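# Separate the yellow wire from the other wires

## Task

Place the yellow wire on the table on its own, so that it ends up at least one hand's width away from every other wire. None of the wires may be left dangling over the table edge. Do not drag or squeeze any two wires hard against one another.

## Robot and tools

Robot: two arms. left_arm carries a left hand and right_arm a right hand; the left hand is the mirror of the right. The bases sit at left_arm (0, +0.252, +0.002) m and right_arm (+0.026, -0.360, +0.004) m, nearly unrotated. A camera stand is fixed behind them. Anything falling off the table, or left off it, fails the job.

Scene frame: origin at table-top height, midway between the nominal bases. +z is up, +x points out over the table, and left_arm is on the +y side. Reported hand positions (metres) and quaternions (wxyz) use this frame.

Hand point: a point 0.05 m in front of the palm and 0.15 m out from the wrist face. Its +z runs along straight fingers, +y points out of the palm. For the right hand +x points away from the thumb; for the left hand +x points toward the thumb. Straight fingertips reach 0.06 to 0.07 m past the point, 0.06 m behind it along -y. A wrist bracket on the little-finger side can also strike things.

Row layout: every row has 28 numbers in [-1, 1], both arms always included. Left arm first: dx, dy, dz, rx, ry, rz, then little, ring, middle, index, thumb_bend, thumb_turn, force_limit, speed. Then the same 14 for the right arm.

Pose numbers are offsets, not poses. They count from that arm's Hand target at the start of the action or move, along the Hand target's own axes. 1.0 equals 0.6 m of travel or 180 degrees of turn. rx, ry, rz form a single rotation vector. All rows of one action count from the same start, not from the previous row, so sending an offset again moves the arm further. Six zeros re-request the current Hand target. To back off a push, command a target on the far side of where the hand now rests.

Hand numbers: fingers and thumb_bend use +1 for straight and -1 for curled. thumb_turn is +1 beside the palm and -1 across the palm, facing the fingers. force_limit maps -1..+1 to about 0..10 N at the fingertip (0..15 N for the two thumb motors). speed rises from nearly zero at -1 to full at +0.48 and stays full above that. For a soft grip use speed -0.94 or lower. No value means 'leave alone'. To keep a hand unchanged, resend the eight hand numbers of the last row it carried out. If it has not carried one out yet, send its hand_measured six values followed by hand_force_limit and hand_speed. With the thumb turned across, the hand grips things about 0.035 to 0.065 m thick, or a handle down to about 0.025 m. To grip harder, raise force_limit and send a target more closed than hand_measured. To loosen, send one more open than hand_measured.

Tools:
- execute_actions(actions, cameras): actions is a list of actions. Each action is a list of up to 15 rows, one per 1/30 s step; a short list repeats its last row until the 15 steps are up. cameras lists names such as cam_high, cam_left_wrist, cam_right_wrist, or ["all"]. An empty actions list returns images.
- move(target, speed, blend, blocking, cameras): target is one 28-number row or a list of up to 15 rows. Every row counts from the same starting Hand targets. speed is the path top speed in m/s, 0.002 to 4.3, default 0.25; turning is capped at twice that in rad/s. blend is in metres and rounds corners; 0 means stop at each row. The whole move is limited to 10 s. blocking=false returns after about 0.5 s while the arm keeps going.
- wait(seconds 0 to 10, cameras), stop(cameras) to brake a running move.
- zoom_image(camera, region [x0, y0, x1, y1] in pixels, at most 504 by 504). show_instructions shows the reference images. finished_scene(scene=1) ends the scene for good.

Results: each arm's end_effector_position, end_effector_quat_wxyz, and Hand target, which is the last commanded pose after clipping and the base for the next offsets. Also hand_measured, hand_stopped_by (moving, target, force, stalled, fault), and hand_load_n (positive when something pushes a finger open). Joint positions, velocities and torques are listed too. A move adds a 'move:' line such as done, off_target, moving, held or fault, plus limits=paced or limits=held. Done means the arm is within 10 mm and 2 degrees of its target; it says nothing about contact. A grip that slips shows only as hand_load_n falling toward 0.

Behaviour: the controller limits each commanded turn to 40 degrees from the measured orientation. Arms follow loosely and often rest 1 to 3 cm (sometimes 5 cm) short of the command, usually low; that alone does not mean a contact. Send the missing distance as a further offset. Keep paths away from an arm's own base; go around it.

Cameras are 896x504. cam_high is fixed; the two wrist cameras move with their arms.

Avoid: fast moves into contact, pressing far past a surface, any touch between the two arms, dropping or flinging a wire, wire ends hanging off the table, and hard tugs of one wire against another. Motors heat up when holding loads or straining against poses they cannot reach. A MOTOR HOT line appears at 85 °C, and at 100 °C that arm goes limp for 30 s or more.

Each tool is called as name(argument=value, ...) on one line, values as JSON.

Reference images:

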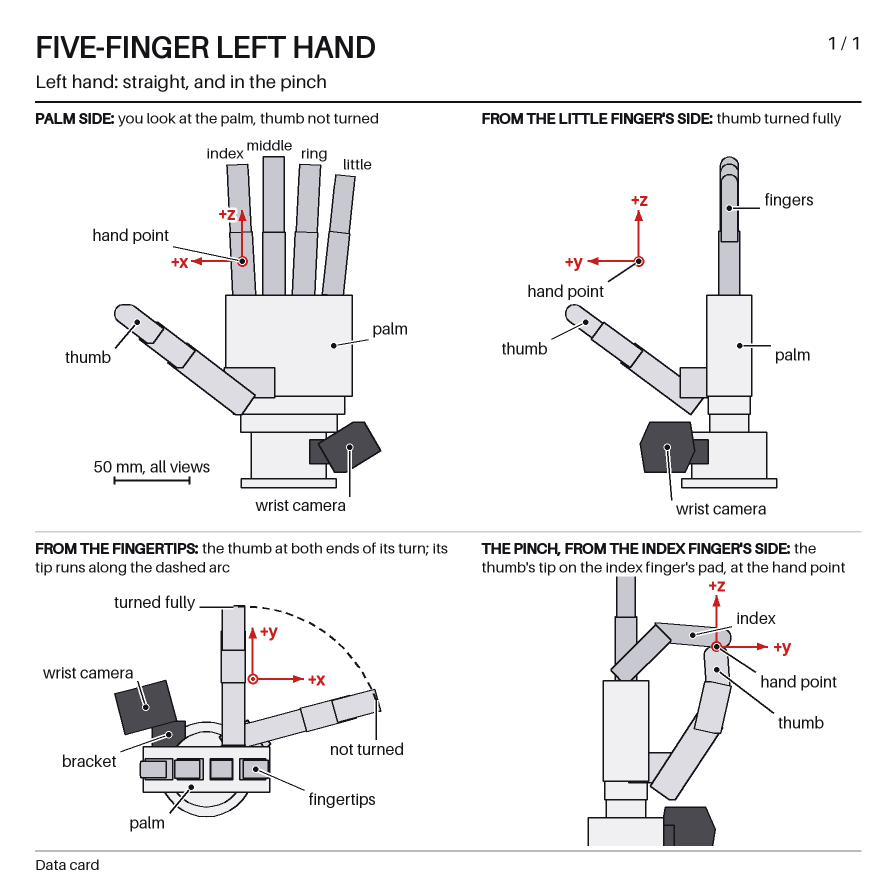

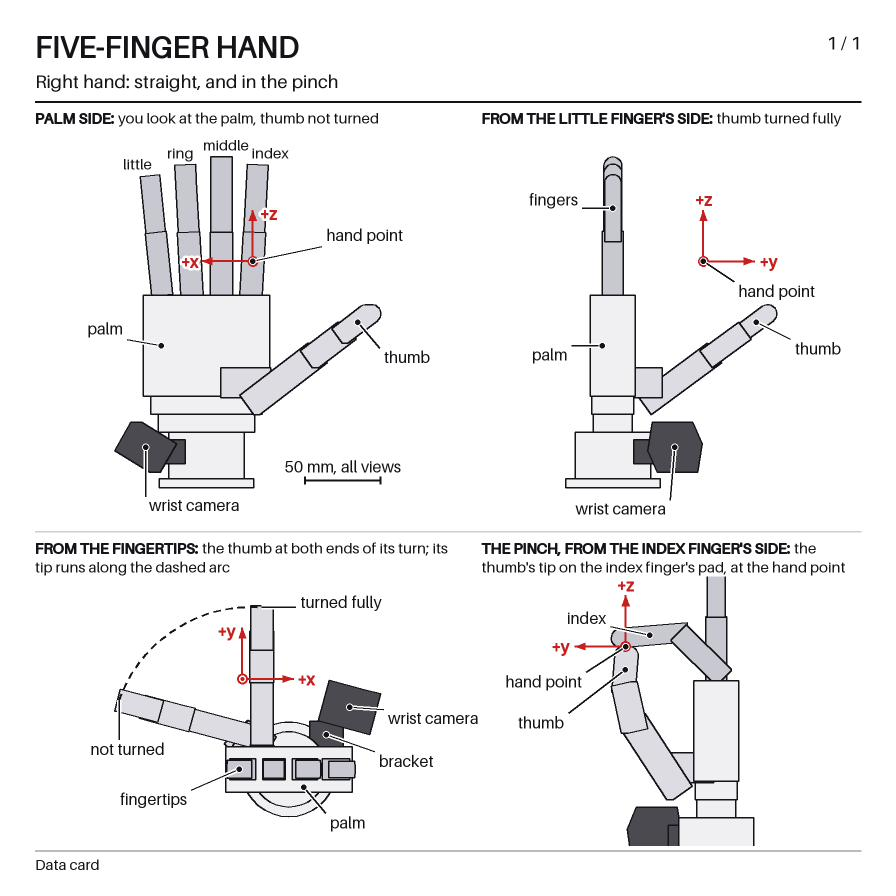

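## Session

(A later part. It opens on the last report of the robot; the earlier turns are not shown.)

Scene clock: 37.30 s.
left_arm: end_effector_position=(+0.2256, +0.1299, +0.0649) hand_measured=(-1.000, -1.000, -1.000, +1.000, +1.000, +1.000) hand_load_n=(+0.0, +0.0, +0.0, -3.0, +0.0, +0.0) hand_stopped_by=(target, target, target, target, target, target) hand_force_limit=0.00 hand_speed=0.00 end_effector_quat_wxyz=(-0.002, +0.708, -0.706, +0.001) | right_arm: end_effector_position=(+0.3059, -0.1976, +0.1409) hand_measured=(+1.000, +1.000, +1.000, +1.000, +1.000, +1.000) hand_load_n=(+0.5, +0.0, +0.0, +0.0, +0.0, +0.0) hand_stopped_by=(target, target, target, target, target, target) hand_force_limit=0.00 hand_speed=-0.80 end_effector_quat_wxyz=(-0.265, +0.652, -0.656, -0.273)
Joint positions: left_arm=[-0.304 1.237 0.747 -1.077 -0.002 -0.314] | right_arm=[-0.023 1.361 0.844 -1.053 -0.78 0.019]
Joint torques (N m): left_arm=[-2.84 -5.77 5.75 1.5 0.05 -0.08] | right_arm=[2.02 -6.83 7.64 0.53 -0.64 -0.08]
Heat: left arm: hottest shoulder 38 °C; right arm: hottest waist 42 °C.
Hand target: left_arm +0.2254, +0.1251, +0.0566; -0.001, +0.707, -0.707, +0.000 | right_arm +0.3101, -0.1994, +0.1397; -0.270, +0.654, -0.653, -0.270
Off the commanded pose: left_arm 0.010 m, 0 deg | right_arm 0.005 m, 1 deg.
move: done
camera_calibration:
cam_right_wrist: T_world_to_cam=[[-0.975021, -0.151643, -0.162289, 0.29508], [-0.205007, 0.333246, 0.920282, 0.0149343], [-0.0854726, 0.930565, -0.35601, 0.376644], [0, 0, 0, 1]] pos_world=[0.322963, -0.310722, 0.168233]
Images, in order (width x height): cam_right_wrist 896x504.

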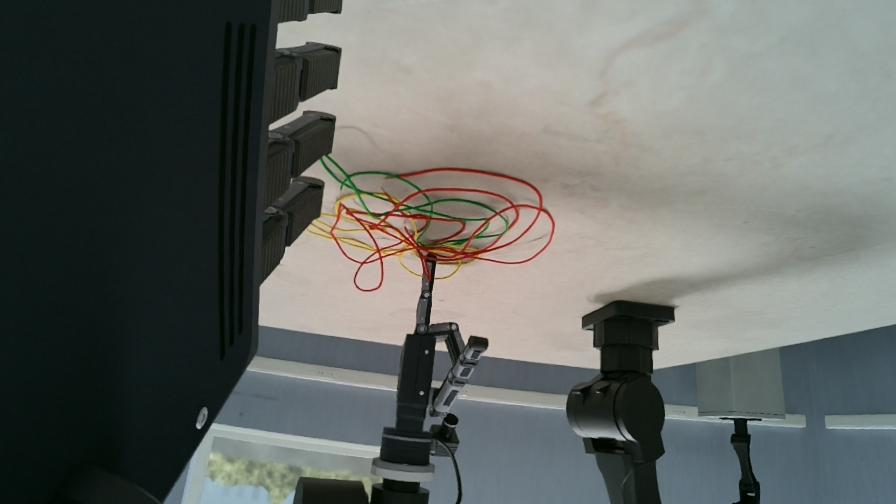

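move(target=[-0.0667,0,-0.0098,0,0,0,-1,-1,-1,1,1,1,0,0, 0,0,0,0,0,0,1,1,1,1,1,1,0,-0.8], speed=0.06, cameras=["cam_right_wrist"])

zoom_image(camera="cam_right_wrist", region=[320, 150, 570, 320])

Scene clock: 39.43 s.
left_arm: end_effector_position=(+0.2273, +0.1552, +0.0647) hand_measured=(-1.000, -1.000, -1.000, +1.000, +1.000, +1.000) hand_load_n=(+0.0, +0.0, +0.0, +0.0, +0.0, +0.0) hand_stopped_by=(target, target, target, target, target, target) hand_force_limit=0.00 hand_speed=0.00 end_effector_quat_wxyz=(+0.003, +0.703, -0.711, +0.008) | right_arm: end_effector_position=(+0.3059, -0.1976, +0.1409) hand_measured=(+1.000, +1.000, +1.000, +1.000, +1.000, +1.000) hand_load_n=(+0.0, +0.0, +0.0, -0.5, +0.0, +0.0) hand_stopped_by=(target, target, target, target, target, target) hand_force_limit=0.00 hand_speed=-0.80 end_effector_quat_wxyz=(-0.265, +0.652, -0.656, -0.273)
Joint positions: left_arm=[-0.213 1.22 0.732 -1.073 0.013 -0.208] | right_arm=[-0.023 1.361 0.844 -1.053 -0.78 0.019]
Joint torques (N m): left_arm=[0.56 -7.18 5.98 0.17 -0.39 0.19] | right_arm=[1.85 -6.65 7.68 0.42 -0.66 -0.09]
Heat: left arm: hottest shoulder 38 °C; right arm: hottest waist 42 °C.
Hand target: left_arm +0.2252, +0.1651, +0.0624; -0.001, +0.707, -0.707, +0.000 | right_arm +0.3101, -0.1994, +0.1397; -0.270, +0.654, -0.653, -0.270
Off the commanded pose: left_arm 0.010 m, 1 deg | right_arm 0.005 m, 1 deg.
move: done
camera_calibration:
cam_right_wrist: T_world_to_cam=[[-0.975021, -0.151643, -0.162289, 0.29508], [-0.205007, 0.333246, 0.920282, 0.0149343], [-0.0854726, 0.930565, -0.35601, 0.376644], [0, 0, 0, 1]] pos_world=[0.322963, -0.310722, 0.168233]
Images, in order (width x height): cam_right_wrist 896x504.

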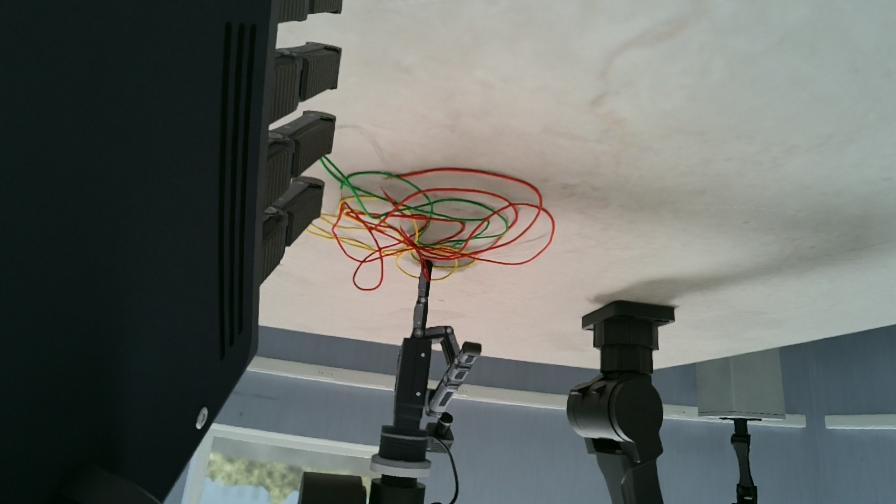

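Scaled by 2.016 from the camera's 896x504 image, which has a finer 1280x720 frame.

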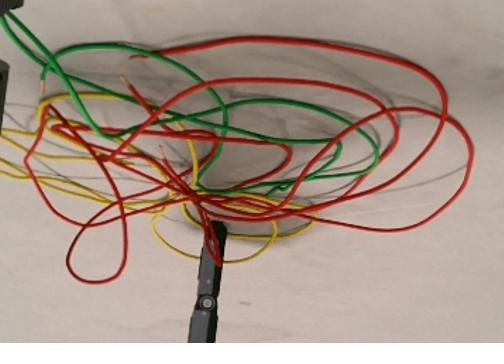

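move(target=[-0.1,0,0,0,0,0,-1,-1,-1,1,1,1,0,0, 0,0,0,0,0,0,1,1,1,1,1,1,0,-0.8], speed=0.06, cameras=["cam_right_wrist"])

zoom_image(camera="cam_right_wrist", region=[320, 150, 570, 320])

Scene clock: 41.43 s.
left_arm: end_effector_position=(+0.2302, +0.2160, +0.0644) hand_measured=(-1.000, -1.000, -1.000, +1.000, +1.000, +1.000) hand_load_n=(+0.5, +0.0, +0.0, +0.0, +0.0, +0.0) hand_stopped_by=(target, target, target, target, target, target) hand_force_limit=0.00 hand_speed=0.00 end_effector_quat_wxyz=(+0.000, +0.704, -0.710, +0.009) | right_arm: end_effector_position=(+0.3059, -0.1976, +0.1409) hand_measured=(+1.000, +1.000, +1.000, +1.000, +1.000, +1.000) hand_load_n=(+0.0, +0.0, +0.0, +0.0, +0.0, +0.0) hand_stopped_by=(target, target, target, target, target, target) hand_force_limit=0.00 hand_speed=-0.80 end_effector_quat_wxyz=(-0.265, +0.652, -0.656, -0.273)
Joint positions: left_arm=[-0.005 1.203 0.719 -1.073 0.013 -0.002] | right_arm=[-0.023 1.361 0.844 -1.053 -0.78 0.019]
Joint torques (N m): left_arm=[0.67 -5.89 5.81 0.29 -0.38 0.15] | right_arm=[1.9 -6.77 7.73 0.47 -0.67 -0.1]
Heat: left arm: hottest shoulder 38 °C; right arm: hottest waist 42 °C.
Hand target: left_arm +0.2253, +0.2251, +0.0625; -0.001, +0.707, -0.707, +0.000 | right_arm +0.3101, -0.1994, +0.1397; -0.270, +0.654, -0.653, -0.270
Off the commanded pose: left_arm 0.011 m, 1 deg | right_arm 0.005 m, 1 deg.
move: off_target (left_arm)
camera_calibration:
cam_right_wrist: T_world_to_cam=[[-0.975021, -0.151643, -0.162289, 0.29508], [-0.205007, 0.333246, 0.920282, 0.0149343], [-0.0854726, 0.930565, -0.35601, 0.376644], [0, 0, 0, 1]] pos_world=[0.322963, -0.310722, 0.168233]
Images, in order (width x height): cam_right_wrist 896x504.

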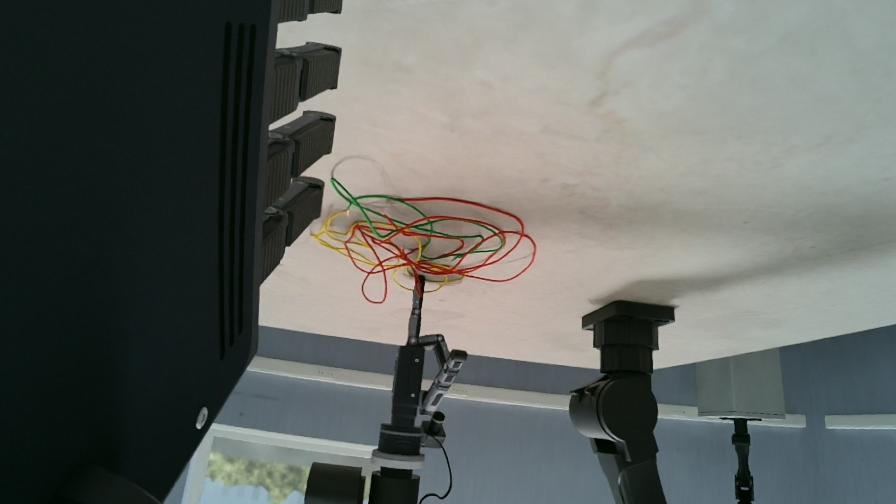

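Scaled by 2.016 from the camera's 896x504 image, which has a finer 1280x720 frame.

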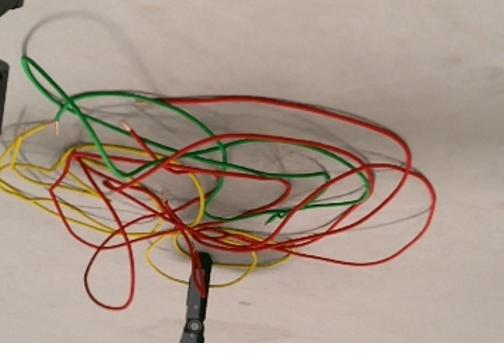

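wait(seconds=0.1, cameras=["all"])

zoom_image(camera="cam_high", region=[470, 220, 620, 340])

zoom_image(camera="cam_left_wrist", region=[400, 100, 700, 350])

Scene clock: 42.70 s.
left_arm: end_effector_position=(+0.2302, +0.2161, +0.0644) hand_measured=(-1.000, -1.000, -1.000, +1.000, +1.000, +1.000) hand_load_n=(+0.0, +0.0, +0.0, +0.0, +0.0, +0.0) hand_stopped_by=(target, target, target, target, target, target) hand_force_limit=0.00 hand_speed=0.00 end_effector_quat_wxyz=(+0.000, +0.704, -0.711, +0.009) | right_arm: end_effector_position=(+0.3059, -0.1976, +0.1409) hand_measured=(+1.000, +1.000, +1.000, +1.000, +1.000, +1.000) hand_load_n=(+0.0, +0.0, +0.0, +0.0, +0.0, +0.0) hand_stopped_by=(target, target, target, target, target, target) hand_force_limit=0.00 hand_speed=-0.80 end_effector_quat_wxyz=(-0.265, +0.652, -0.656, -0.273)
Joint positions: left_arm=[-0.005 1.203 0.719 -1.073 0.013 -0.001] | right_arm=[-0.023 1.361 0.844 -1.053 -0.78 0.019]
Joint torques (N m): left_arm=[0.91 -6.3 5.85 0.06 -0.48 0.15] | right_arm=[1.79 -6.53 7.76 0.61 -0.64 -0.1]
Heat: left arm: hottest shoulder 38 °C; right arm: hottest waist 42 °C.
Hand target: left_arm +0.2253, +0.2250, +0.0625; -0.001, +0.707, -0.707, +0.000 | right_arm +0.3101, -0.1994, +0.1397; -0.270, +0.654, -0.653, -0.270
Off the commanded pose: left_arm 0.011 m, 1 deg | right_arm 0.005 m, 1 deg.
wait: 0.10 s; at rest from the start
camera_calibration:
cam_left_wrist: T_world_to_cam=[[0.961254, -0.274729, 0.0226752, -0.164707], [-0.229704, -0.752802, 0.616867, 0.159013], [-0.152402, -0.598175, -0.78674, 0.328399], [0, 0, 0, 1]] pos_world=[0.244899, 0.270895, 0.16401]
cam_right_wrist: T_world_to_cam=[[-0.975021, -0.151643, -0.162289, 0.29508], [-0.205007, 0.333246, 0.920282, 0.0149343], [-0.0854726, 0.930565, -0.35601, 0.376644], [0, 0, 0, 1]] pos_world=[0.322963, -0.310722, 0.168233]

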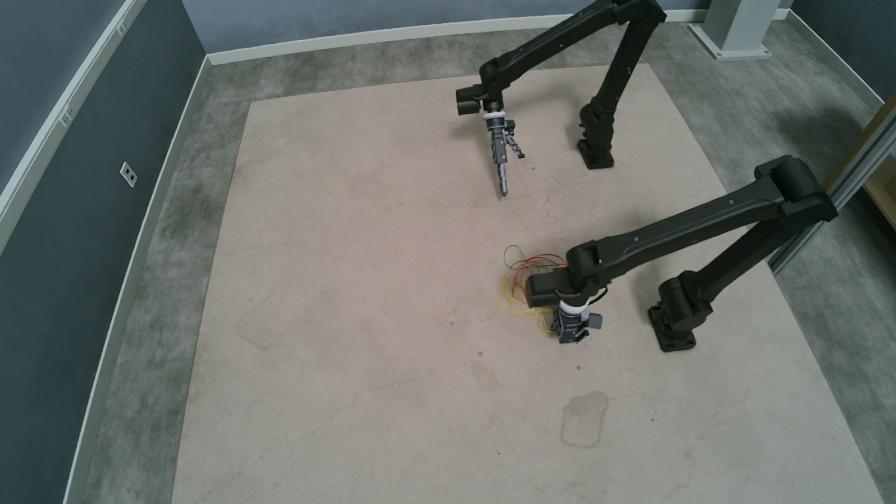

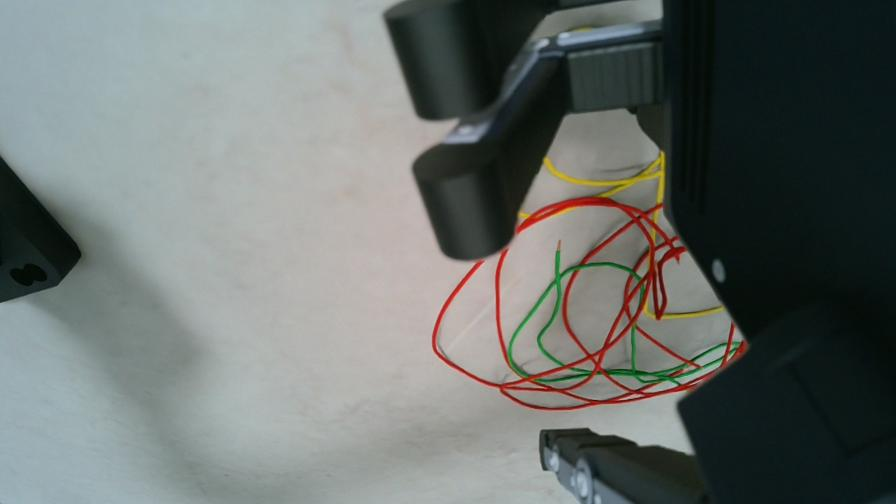

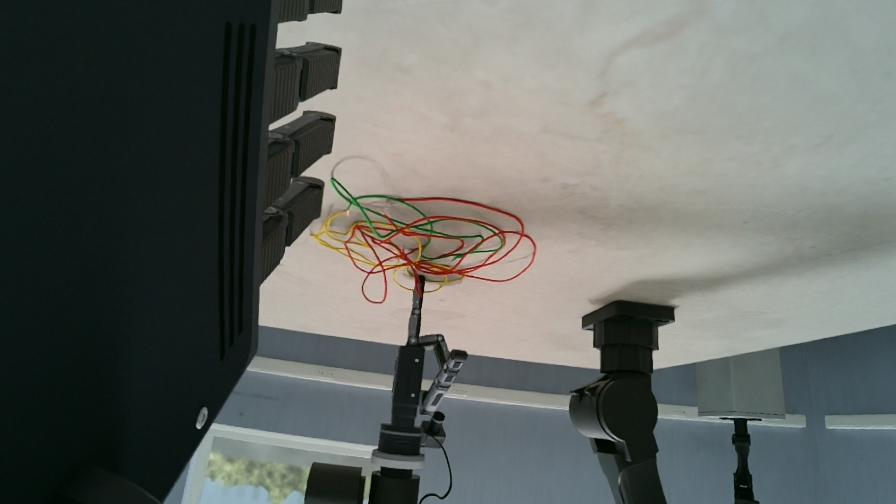

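Scaled by 3.360 from the camera's 896x504 image, which has a finer 1280x720 frame.

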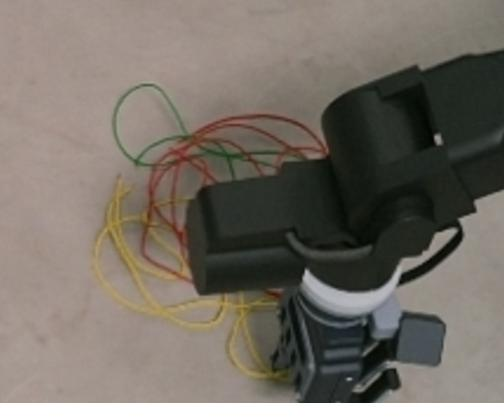

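Scaled by 1.680 from the camera's 896x504 image, which has a finer 1280x720 frame.

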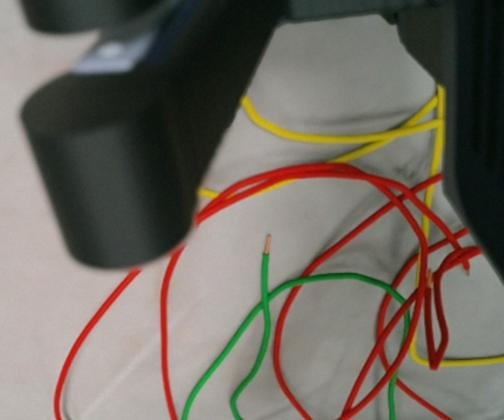

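move(target=[0,0,0,0,0,0,-1,-1,-1,1,1,1,0,0, -0.3104,0.1717,0.334,0,0.1389,0,-1,-1,-1,1,1,-1,0,0], speed=0.15, cameras=["all"])

Scene clock: 48.67 s.
left_arm: end_effector_position=(+0.2302, +0.2161, +0.0644) hand_measured=(-1.000, -1.000, -1.000, +1.000, +1.000, +1.000) hand_load_n=(+0.0, +0.0, +0.5, +0.0, +0.0, +0.0) hand_stopped_by=(target, target, target, target, target, target) hand_force_limit=0.00 hand_speed=0.00 end_effector_quat_wxyz=(+0.000, +0.703, -0.711, +0.009) | right_arm: end_effector_position=(+0.1984, +0.0600, +0.1172) hand_measured=(-1.000, -1.000, -1.000, +1.000, +1.000, -1.000) hand_load_n=(+0.0, +0.0, +0.0, +0.0, +0.0, +0.0) hand_stopped_by=(target, target, target, target, target, target) hand_force_limit=0.00 hand_speed=0.00 end_effector_quat_wxyz=(-0.112, +0.700, -0.695, -0.121)
Joint positions: left_arm=[-0.005 1.203 0.719 -1.073 0.013 -0.001] | right_arm=[0.915 1.432 1.007 -0.881 -0.201 0.969]
Joint torques (N m): left_arm=[0.91 -6.24 5.87 0.18 -0.43 0.22] | right_arm=[2.55 -8.12 12.11 0.23 0.05 0.13]
Heat: left arm: hottest shoulder 38 °C; right arm: hottest waist 42 °C.
Hand target: left_arm +0.2253, +0.2250, +0.0625; -0.001, +0.707, -0.707, +0.000 | right_arm +0.2068, +0.0739, +0.1291; -0.122, +0.697, -0.696, -0.122
Off the commanded pose: left_arm 0.010 m, 1 deg | right_arm 0.020 m, 1 deg.
move: off_target (right_arm)
camera_calibration:
cam_left_wrist: T_world_to_cam=[[0.961144, -0.27512, 0.0226305, -0.164567], [-0.229975, -0.752681, 0.616914, 0.159038], [-0.152692, -0.598147, -0.786705, 0.328457], [0, 0, 0, 1]] pos_world=[0.244899, 0.270895, 0.16401]
cam_right_wrist: T_world_to_cam=[[-0.971304, -0.223687, -0.0808291, 0.219452], [-0.217271, 0.696226, 0.684151, -0.0627636], [-0.0967607, 0.68208, -0.724847, 0.179657], [0, 0, 0, 1]] pos_world=[0.216901, -0.0297539, 0.190902]

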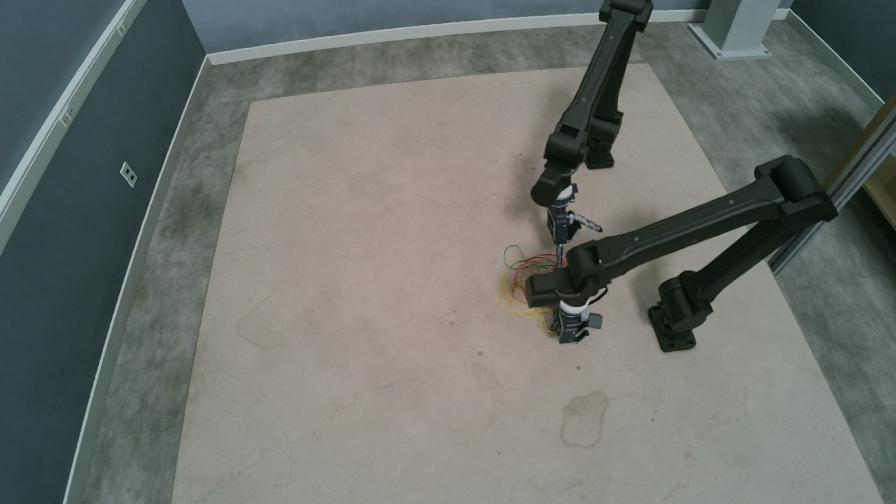

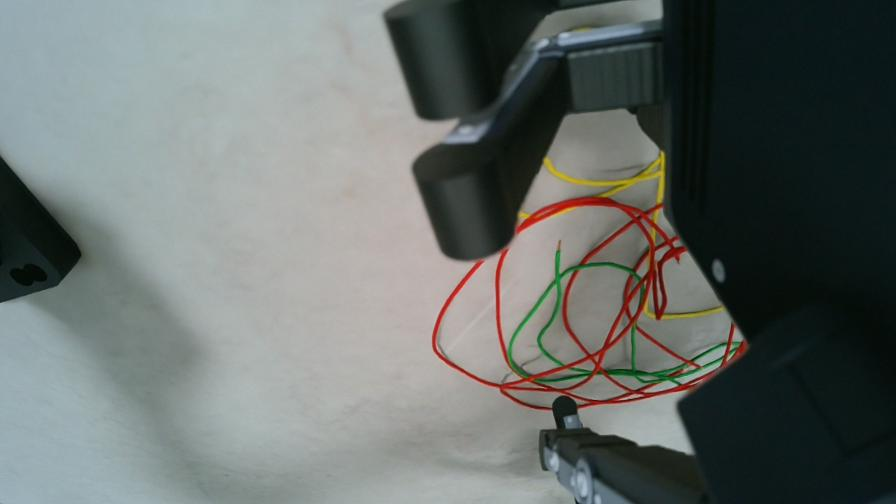

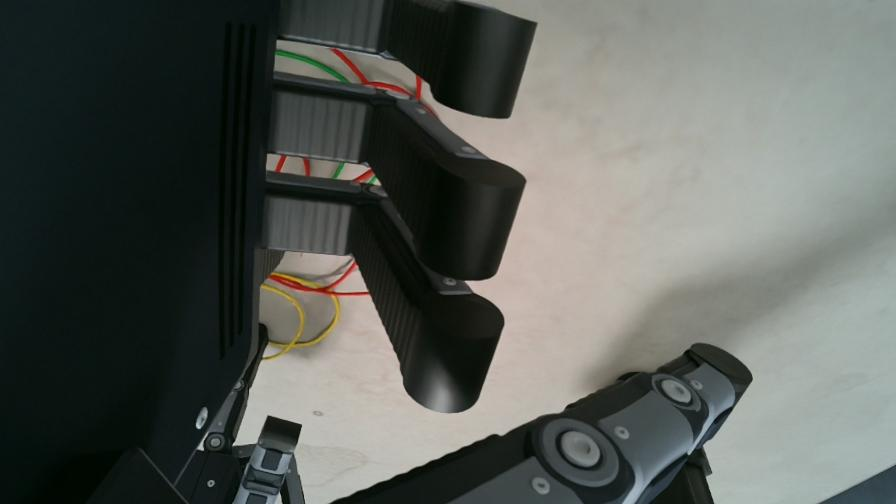

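move(target=[0,0,0,0,0,0,-1,-1,-1,1,1,1,0,0, 0.0067,-0.0333,0.0722,0,0,0,-1,-1,-1,1,1,-1,0,0], speed=0.06, cameras=["cam_left_wrist"])

zoom_image(camera="cam_left_wrist", region=[420, 180, 720, 430])

Scene clock: 50.67 s.
left_arm: end_effector_position=(+0.2302, +0.2161, +0.0644) hand_measured=(-1.000, -1.000, -1.000, +1.000, +1.000, +1.000) hand_load_n=(+0.0, +0.5, +0.0, +0.0, +0.0, +0.0) hand_stopped_by=(target, target, target, target, target, target) hand_force_limit=0.00 hand_speed=0.00 end_effector_quat_wxyz=(+0.000, +0.703, -0.711, +0.009) | right_arm: end_effector_position=(+0.2135, +0.0723, +0.0823) hand_measured=(-1.000, -1.000, -1.000, +1.000, +1.000, -1.000) hand_load_n=(+0.0, +0.0, +0.0, -0.5, +0.0, +0.0) hand_stopped_by=(target, target, target, target, target, target) hand_force_limit=0.00 hand_speed=0.00 end_effector_quat_wxyz=(-0.108, +0.696, -0.700, -0.121)
Joint positions: left_arm=[-0.005 1.203 0.719 -1.073 0.013 -0.001] | right_arm=[0.902 1.526 1.008 -0.797 -0.205 0.969]
Joint torques (N m): left_arm=[0.15 -6.65 5.93 0.02 -0.43 0.21] | right_arm=[1.49 -8.29 10.96 1.01 -0.05 -0.09]
Heat: left arm: hottest shoulder 38 °C; right arm: hottest waist 42 °C.
Hand target: left_arm +0.2253, +0.2250, +0.0625; -0.001, +0.707, -0.707, +0.000 | right_arm +0.2270, +0.0849, +0.0871; -0.122, +0.697, -0.696, -0.122
Off the commanded pose: left_arm 0.010 m, 1 deg | right_arm 0.019 m, 2 deg.
move: off_target (right_arm)
camera_calibration:
cam_left_wrist: T_world_to_cam=[[0.961144, -0.27512, 0.0226305, -0.164567], [-0.229975, -0.752681, 0.616914, 0.159038], [-0.152692, -0.598147, -0.786705, 0.328457], [0, 0, 0, 1]] pos_world=[0.244899, 0.270895, 0.16401]
Images, in order (width x height): cam_left_wrist 896x504.

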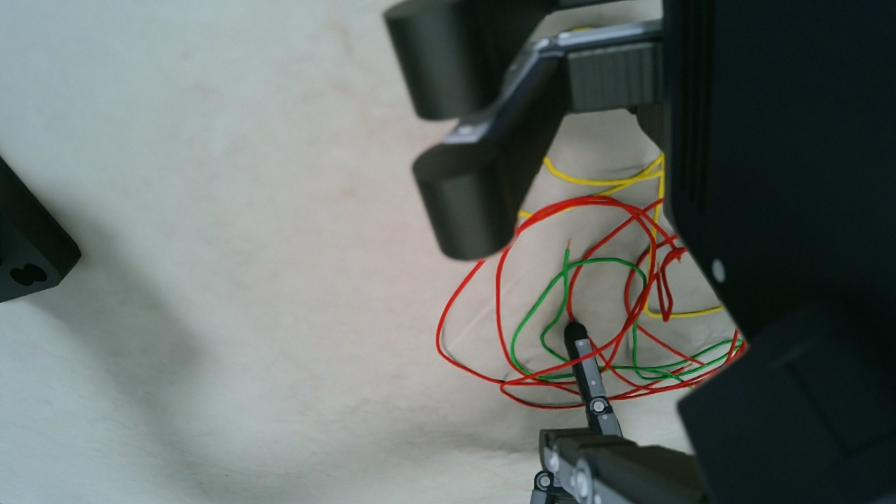

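Scaled by 1.680 from the camera's 896x504 image, which has a finer 1280x720 frame.

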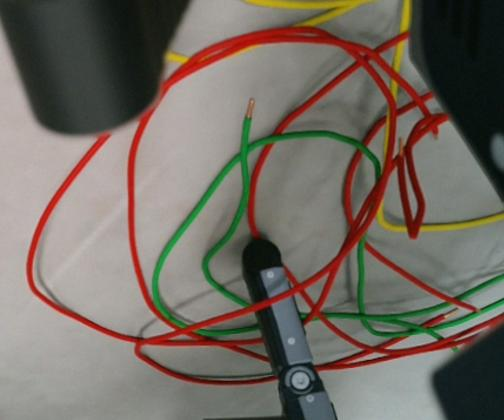

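move(target=[0,0,0,0,0,0,-1,-1,-1,1,1,1,0,0, 0.0103,-0.02,0.0282,0,0,0,-1,-1,-1,1,1,-1,0,0], speed=0.06, cameras=["cam_left_wrist"])

zoom_image(camera="cam_left_wrist", region=[420, 180, 720, 430])

Scene clock: 52.17 s.
left_arm: end_effector_position=(+0.2302, +0.2161, +0.0644) hand_measured=(-1.000, -1.000, -1.000, +1.000, +1.000, +1.000) hand_load_n=(+0.0, +0.0, +0.0, +0.0, +0.0, +0.0) hand_stopped_by=(target, target, target, target, target, target) hand_force_limit=0.00 hand_speed=0.00 end_effector_quat_wxyz=(+0.000, +0.703, -0.711, +0.009) | right_arm: end_effector_position=(+0.2239, +0.0788, +0.0798) hand_measured=(-1.000, -1.000, -1.000, +1.000, +1.000, -1.000) hand_load_n=(+0.0, +0.0, +0.0, -3.0, +0.0, +0.0) hand_stopped_by=(target, target, target, target, target, target) hand_force_limit=0.00 hand_speed=0.00 end_effector_quat_wxyz=(-0.121, +0.699, -0.693, -0.129)
Joint positions: left_arm=[-0.005 1.203 0.719 -1.073 0.013 -0.001] | right_arm=[0.887 1.547 1.016 -0.759 -0.222 0.944]
Joint torques (N m): left_arm=[0.67 -6.48 5.96 0.2 -0.34 0.26] | right_arm=[1.26 -6.77 9.87 1.18 0.33 -0.04]
Heat: left arm: hottest shoulder 38 °C; right arm: hottest waist 42 °C.
Hand target: left_arm +0.2253, +0.2250, +0.0625; -0.001, +0.707, -0.707, +0.000 | right_arm +0.2389, +0.0848, +0.0691; -0.122, +0.697, -0.696, -0.122
Off the commanded pose: left_arm 0.010 m, 1 deg | right_arm 0.019 m, 1 deg.
move: off_target (right_arm)
camera_calibration:
cam_left_wrist: T_world_to_cam=[[0.961144, -0.27512, 0.0226305, -0.164567], [-0.229975, -0.752681, 0.616914, 0.159038], [-0.152692, -0.598147, -0.786705, 0.328457], [0, 0, 0, 1]] pos_world=[0.244899, 0.270895, 0.16401]
Images, in order (width x height): cam_left_wrist 896x504.

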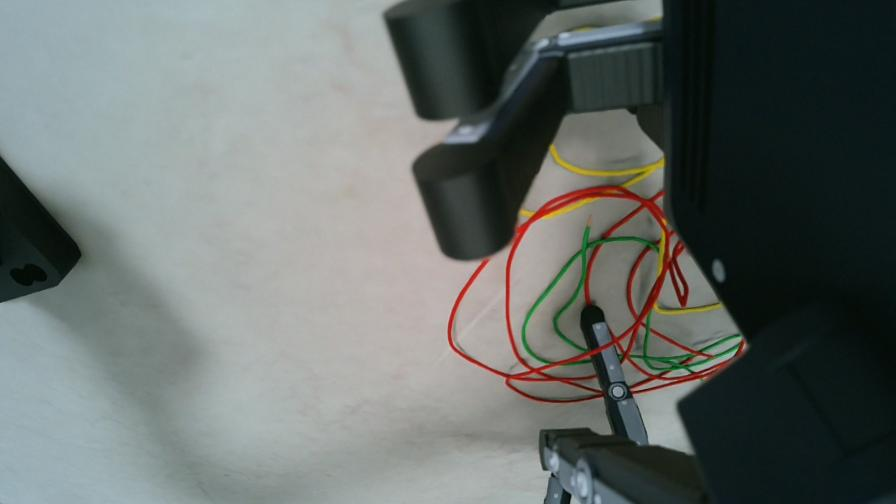

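Scaled by 1.680 from the camera's 896x504 image, which has a finer 1280x720 frame.

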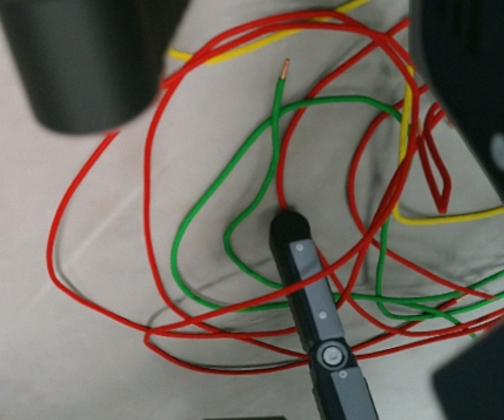

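move(target=[[0,0,0,0,0,0,-1,-1,-1,1,1,1,0,0, -0.013,0,-0.0358,0,0,0,-1,-1,-1,1,1,-1,0,0],[0,0,0,0,0,0,-1,-1,-1,1,1,1,0,0, -0.013,-0.025,-0.0358,0,0,0,-1,-1,-1,1,1,-1,0,0]], speed=0.06, cameras=["cam_left_wrist"])

zoom_image(camera="cam_left_wrist", region=[420, 180, 720, 430])

Scene clock: 54.40 s.
left_arm: end_effector_position=(+0.2302, +0.2161, +0.0644) hand_measured=(-1.000, -1.000, -1.000, +1.000, +1.000, +1.000) hand_load_n=(+0.0, +0.5, +0.0, +0.0, +0.0, +0.0) hand_stopped_by=(target, target, target, target, target, target) hand_force_limit=0.00 hand_speed=0.00 end_effector_quat_wxyz=(+0.000, +0.703, -0.711, +0.009) | right_arm: end_effector_position=(+0.2419, +0.0751, +0.0827) hand_measured=(-1.000, -1.000, -1.000, +1.000, +1.000, -1.000) hand_load_n=(+0.0, +0.0, +0.0, +0.0, -0.5, +0.0) hand_stopped_by=(target, target, target, target, target, target) hand_force_limit=0.00 hand_speed=0.00 end_effector_quat_wxyz=(-0.112, +0.695, -0.700, -0.121)
Joint positions: left_arm=[-0.005 1.203 0.719 -1.073 0.013 -0.001] | right_arm=[0.855 1.569 1.059 -0.807 -0.215 0.925]
Joint torques (N m): left_arm=[0.15 -6.12 6.04 0.05 -0.4 0.19] | right_arm=[1.85 -9.47 11.56 0.31 -0.16 -0.07]
Heat: left arm: hottest shoulder 38 °C; right arm: hottest waist 42 °C.
Hand target: left_arm +0.2253, +0.2250, +0.0625; -0.001, +0.707, -0.707, +0.000 | right_arm +0.2538, +0.0848, +0.0918; -0.122, +0.697, -0.696, -0.122
Off the commanded pose: left_arm 0.010 m, 1 deg | right_arm 0.018 m, 1 deg.
move: off_target (right_arm)
camera_calibration:
cam_left_wrist: T_world_to_cam=[[0.961144, -0.27512, 0.0226305, -0.164567], [-0.229975, -0.752681, 0.616914, 0.159038], [-0.152692, -0.598147, -0.786705, 0.328457], [0, 0, 0, 1]] pos_world=[0.244899, 0.270895, 0.16401]
Images, in order (width x height): cam_left_wrist 896x504.

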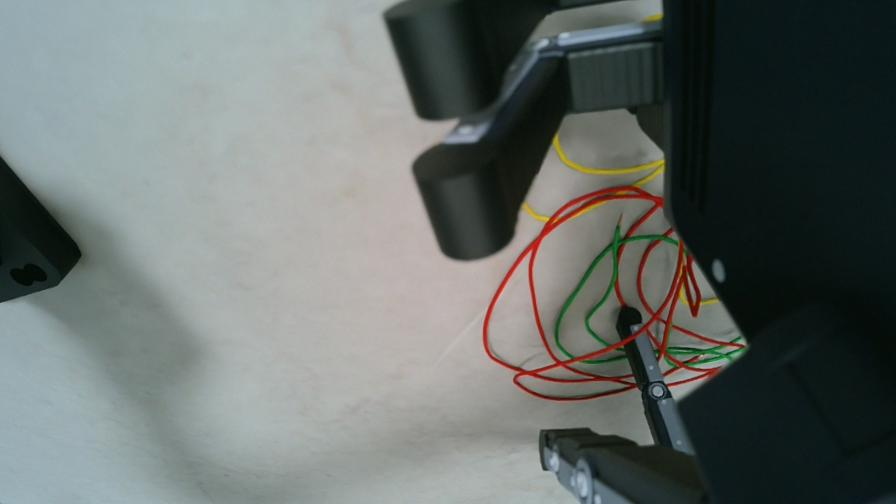

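Scaled by 1.680 from the camera's 896x504 image, which has a finer 1280x720 frame.

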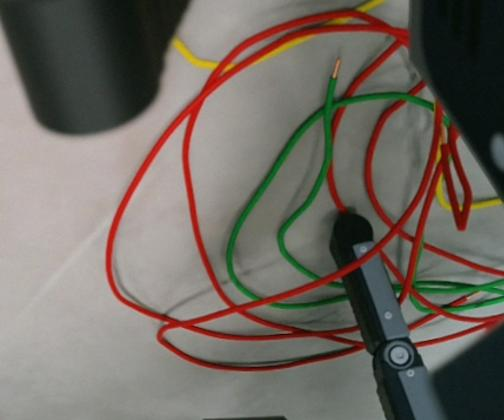

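move(target=[0,0,0,0,0,0,-1,-1,-1,1,1,1,0,0, 0.006,0,0.0165,0,0,0,-1,-1,-1,1,1,-1,0,0], speed=0.05, cameras=[])

move(target=[-0.1,0,0,0,0,0,-1,-1,-1,1,1,1,0,0, 0,0,0,0,0,0,-1,-1,-1,1,1,-1,0,0], speed=0.05, cameras=["all"])

zoom_image(camera="cam_left_wrist", region=[420, 180, 720, 430])

zoom_image(camera="cam_high", region=[470, 220, 620, 360])

Scene clock: 55.70 s.
left_arm: end_effector_position=(+0.2302, +0.2161, +0.0644) hand_measured=(-1.000, -1.000, -1.000, +1.000, +1.000, +1.000) hand_load_n=(+0.0, +0.0, +0.0, +0.5, +0.0, +0.0) hand_stopped_by=(target, target, target, target, target, target) hand_force_limit=0.00 hand_speed=0.00 end_effector_quat_wxyz=(+0.000, +0.703, -0.711, +0.009) | right_arm: end_effector_position=(+0.2417, +0.0751, +0.0818) hand_measured=(-1.000, -1.000, -1.000, +1.000, +1.000, -1.000) hand_load_n=(+0.0, +0.0, +0.0, -1.5, +0.0, +0.0) hand_stopped_by=(target, target, target, target, target, target) hand_force_limit=0.00 hand_speed=0.00 end_effector_quat_wxyz=(-0.111, +0.696, -0.699, -0.122)
Joint positions: left_arm=[-0.005 1.203 0.719 -1.073 0.013 -0.001] | right_arm=[0.855 1.571 1.059 -0.806 -0.217 0.922]
Joint torques (N m): left_arm=[0.44 -6.42 5.91 0.05 -0.37 0.21] | right_arm=[1.79 -9 10.18 1.18 -0.11 -0.08]
Heat: left arm: hottest shoulder 38 °C; right arm: hottest waist 42 °C.
Hand target: left_arm +0.2253, +0.2250, +0.0625; -0.001, +0.707, -0.707, +0.000 | right_arm +0.2538, +0.0847, +0.0813; -0.122, +0.697, -0.696, -0.122
Off the commanded pose: left_arm 0.010 m, 1 deg | right_arm 0.016 m, 1 deg.
move: off_target (right_arm)
No camera images: "cameras" was empty.

Scene clock: 57.63 s.
left_arm: end_effector_position=(+0.2253, +0.2756, +0.0642) hand_measured=(-1.000, -1.000, -1.000, +1.000, +1.000, +1.000) hand_load_n=(+0.0, +0.0, +0.0, +0.0, +0.0, +0.0) hand_stopped_by=(target, target, target, target, target, target) hand_force_limit=0.00 hand_speed=0.00 end_effector_quat_wxyz=(-0.002, +0.704, -0.711, +0.010) | right_arm: end_effector_position=(+0.2421, +0.0758, +0.0817) hand_measured=(-1.000, -1.000, -1.000, +1.000, +1.000, -1.000) hand_load_n=(+0.0, +0.0, +0.0, -1.0, +0.0, -0.5) hand_stopped_by=(target, target, target, target, target, target) hand_force_limit=0.00 hand_speed=0.00 end_effector_quat_wxyz=(-0.113, +0.696, -0.699, -0.122)
Joint positions: left_arm=[0.201 1.203 0.719 -1.073 0.014 0.205] | right_arm=[0.855 1.572 1.059 -0.802 -0.217 0.922]
Joint torques (N m): left_arm=[0.38 -5.13 7.16 0.38 -0.43 0.22] | right_arm=[1.67 -9.05 10.25 1.14 -0.06 -0.08]
Heat: left arm: hottest shoulder 38 °C; right arm: hottest waist 42 °C.
Hand target: left_arm +0.2253, +0.2851, +0.0626; -0.001, +0.707, -0.707, +0.000 | right_arm +0.2539, +0.0848, +0.0813; -0.122, +0.697, -0.696, -0.122
Off the commanded pose: left_arm 0.010 m, 1 deg | right_arm 0.015 m, 1 deg.
move: off_target (right_arm)
camera_calibration:
cam_left_wrist: T_world_to_cam=[[0.961199, -0.274758, 0.0245932, -0.14383], [-0.231264, -0.75401, 0.614806, 0.203578], [-0.150379, -0.596638, -0.788295, 0.362221], [0, 0, 0, 1]] pos_world=[0.2398, 0.330096, 0.163913]
cam_right_wrist: T_world_to_cam=[[-0.974162, -0.211675, -0.0787536, 0.262129], [-0.206947, 0.696952, 0.686608, -0.0427438], [-0.0904499, 0.685165, -0.72275, 0.14556], [0, 0, 0, 1]] pos_world=[0.259677, -0.0144562, 0.155195]

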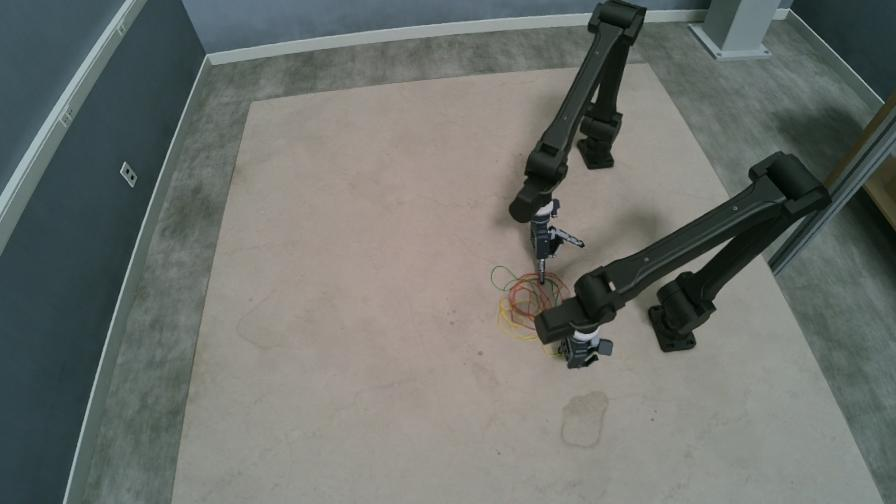

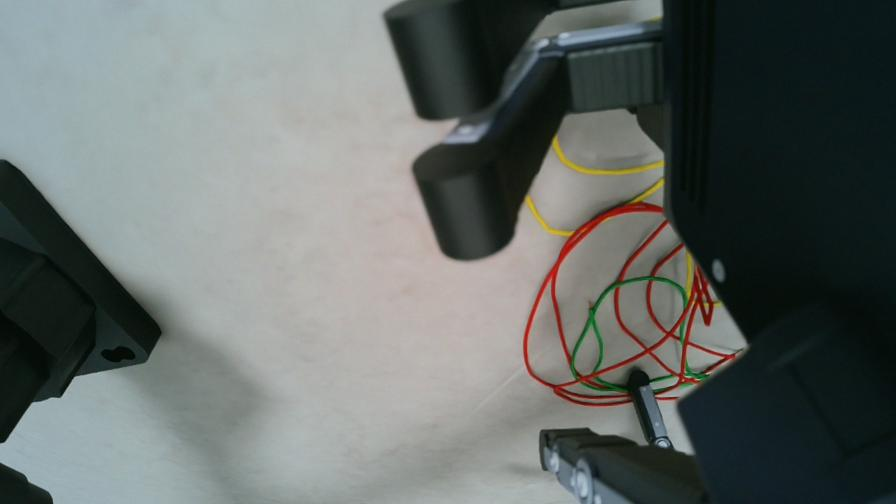

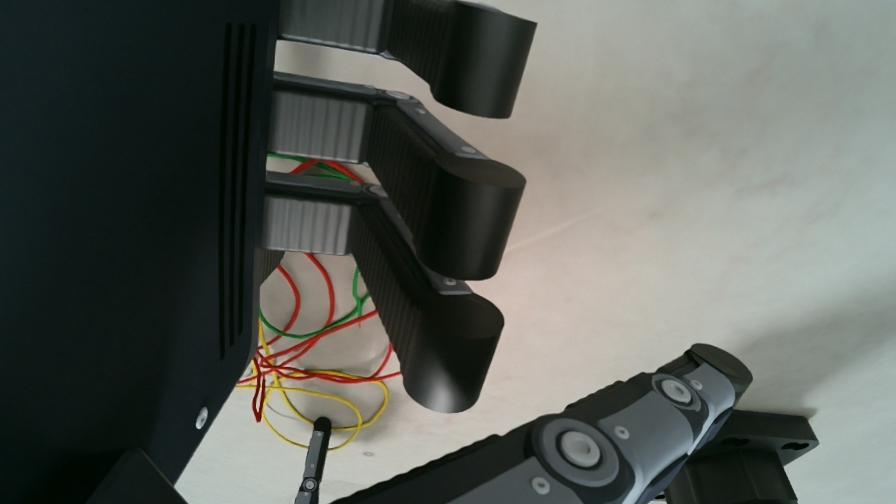

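Scaled by 1.680 from the camera's 896x504 image, which has a finer 1280x720 frame.

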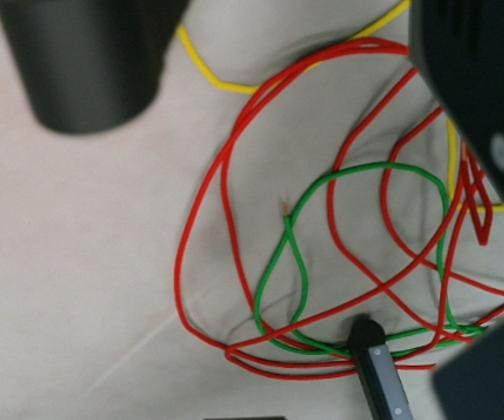

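Scaled by 3.360 from the camera's 896x504 image, which has a finer 1280x720 frame.

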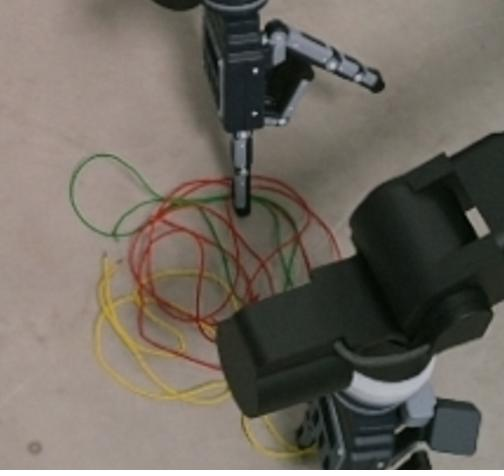

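move(target=[-0.1,0,0,0,0,0,-1,-1,-1,1,1,1,0,0, 0,0,0,0,0,0,-1,-1,-1,1,1,-1,0,0], speed=0.05, cameras=["all"])

zoom_image(camera="cam_left_wrist", region=[420, 180, 720, 430])

zoom_image(camera="cam_high", region=[470, 250, 620, 390])

Scene clock: 59.83 s.
left_arm: end_effector_position=(+0.2217, +0.3274, +0.0638) hand_measured=(-1.000, -1.000, -1.000, +1.000, +1.000, +1.000) hand_load_n=(+0.0, +0.0, +0.0, +0.0, +0.0, +0.0) hand_stopped_by=(target, target, target, target, target, target) hand_force_limit=0.00 hand_speed=0.00 end_effector_quat_wxyz=(+0.004, +0.700, -0.714, +0.014) | right_arm: end_effector_position=(+0.2421, +0.0758, +0.0817) hand_measured=(-1.000, -1.000, -1.000, +1.000, +1.000, -1.000) hand_load_n=(+0.0, +0.0, +0.0, -1.0, -0.5, +0.0) hand_stopped_by=(target, target, target, target, target, target) hand_force_limit=0.00 hand_speed=0.00 end_effector_quat_wxyz=(-0.113, +0.696, -0.699, -0.122)
Joint positions: left_arm=[0.381 1.243 0.748 -1.073 0.03 0.395] | right_arm=[0.855 1.572 1.059 -0.802 -0.217 0.922]
Joint torques (N m): left_arm=[1.2 -4.54 8.03 0.49 -1 0.21] | right_arm=[1.73 -8.59 10.09 1.03 -0.04 -0.09]
Heat: left arm: hottest shoulder 38 °C; right arm: hottest waist 42 °C.
Hand target: left_arm +0.2253, +0.3451, +0.0625; -0.001, +0.707, -0.707, +0.000 | right_arm +0.2539, +0.0848, +0.0813; -0.122, +0.697, -0.696, -0.122
Off the commanded pose: left_arm 0.018 m, 2 deg | right_arm 0.015 m, 1 deg.
move: off_target (left_arm, right_arm)
camera_calibration:
cam_left_wrist: T_world_to_cam=[[0.958351, -0.284342, 0.026702, -0.122367], [-0.237645, -0.742107, 0.626739, 0.238831], [-0.158392, -0.606982, -0.778771, 0.396941], [0, 0, 0, 1]] pos_world=[0.2369, 0.38338, 0.162709]
cam_right_wrist: T_world_to_cam=[[-0.974162, -0.211675, -0.0787536, 0.262129], [-0.206947, 0.696952, 0.686608, -0.0427438], [-0.0904499, 0.685165, -0.72275, 0.14556], [0, 0, 0, 1]] pos_world=[0.259677, -0.0144562, 0.155195]

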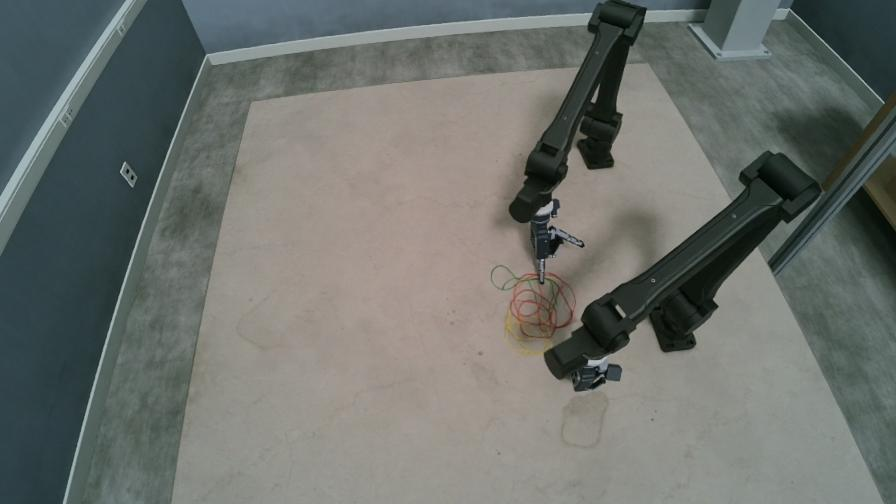

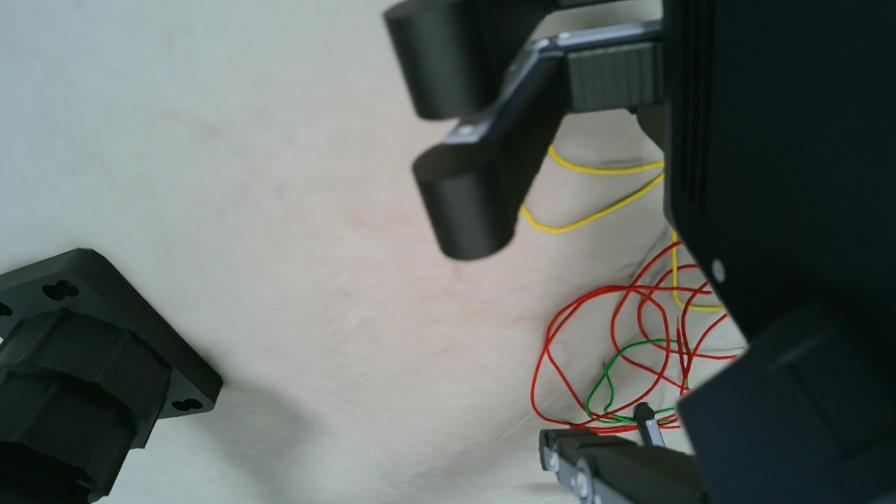

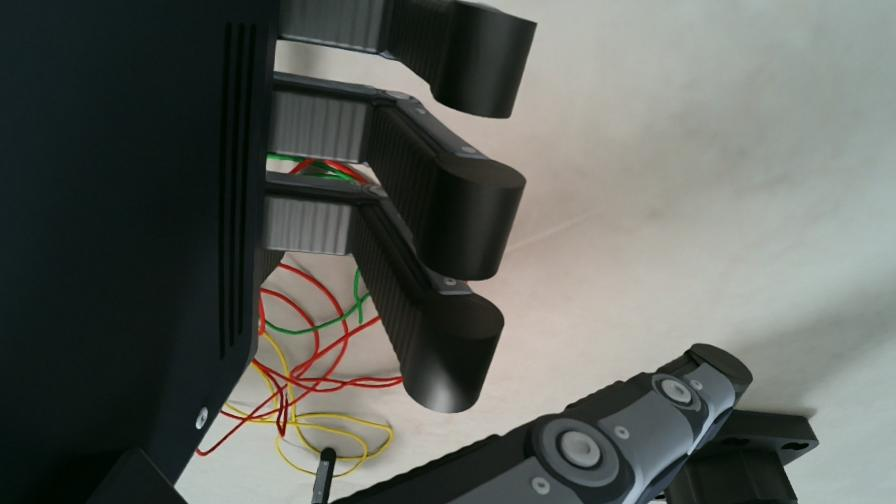

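Scaled by 1.680 from the camera's 896x504 image, which has a finer 1280x720 frame.

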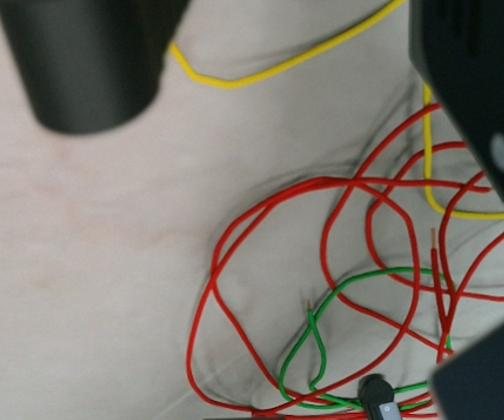

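Scaled by 3.360 from the camera's 896x504 image, which has a finer 1280x720 frame.

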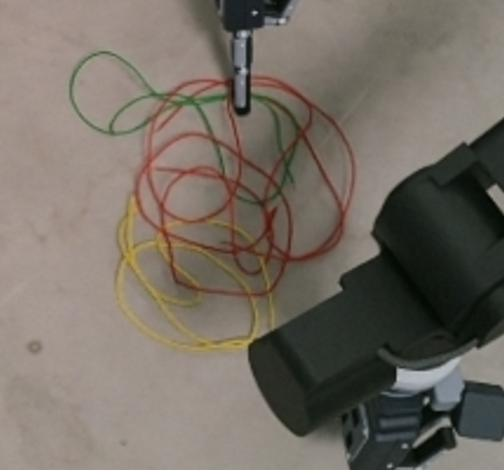

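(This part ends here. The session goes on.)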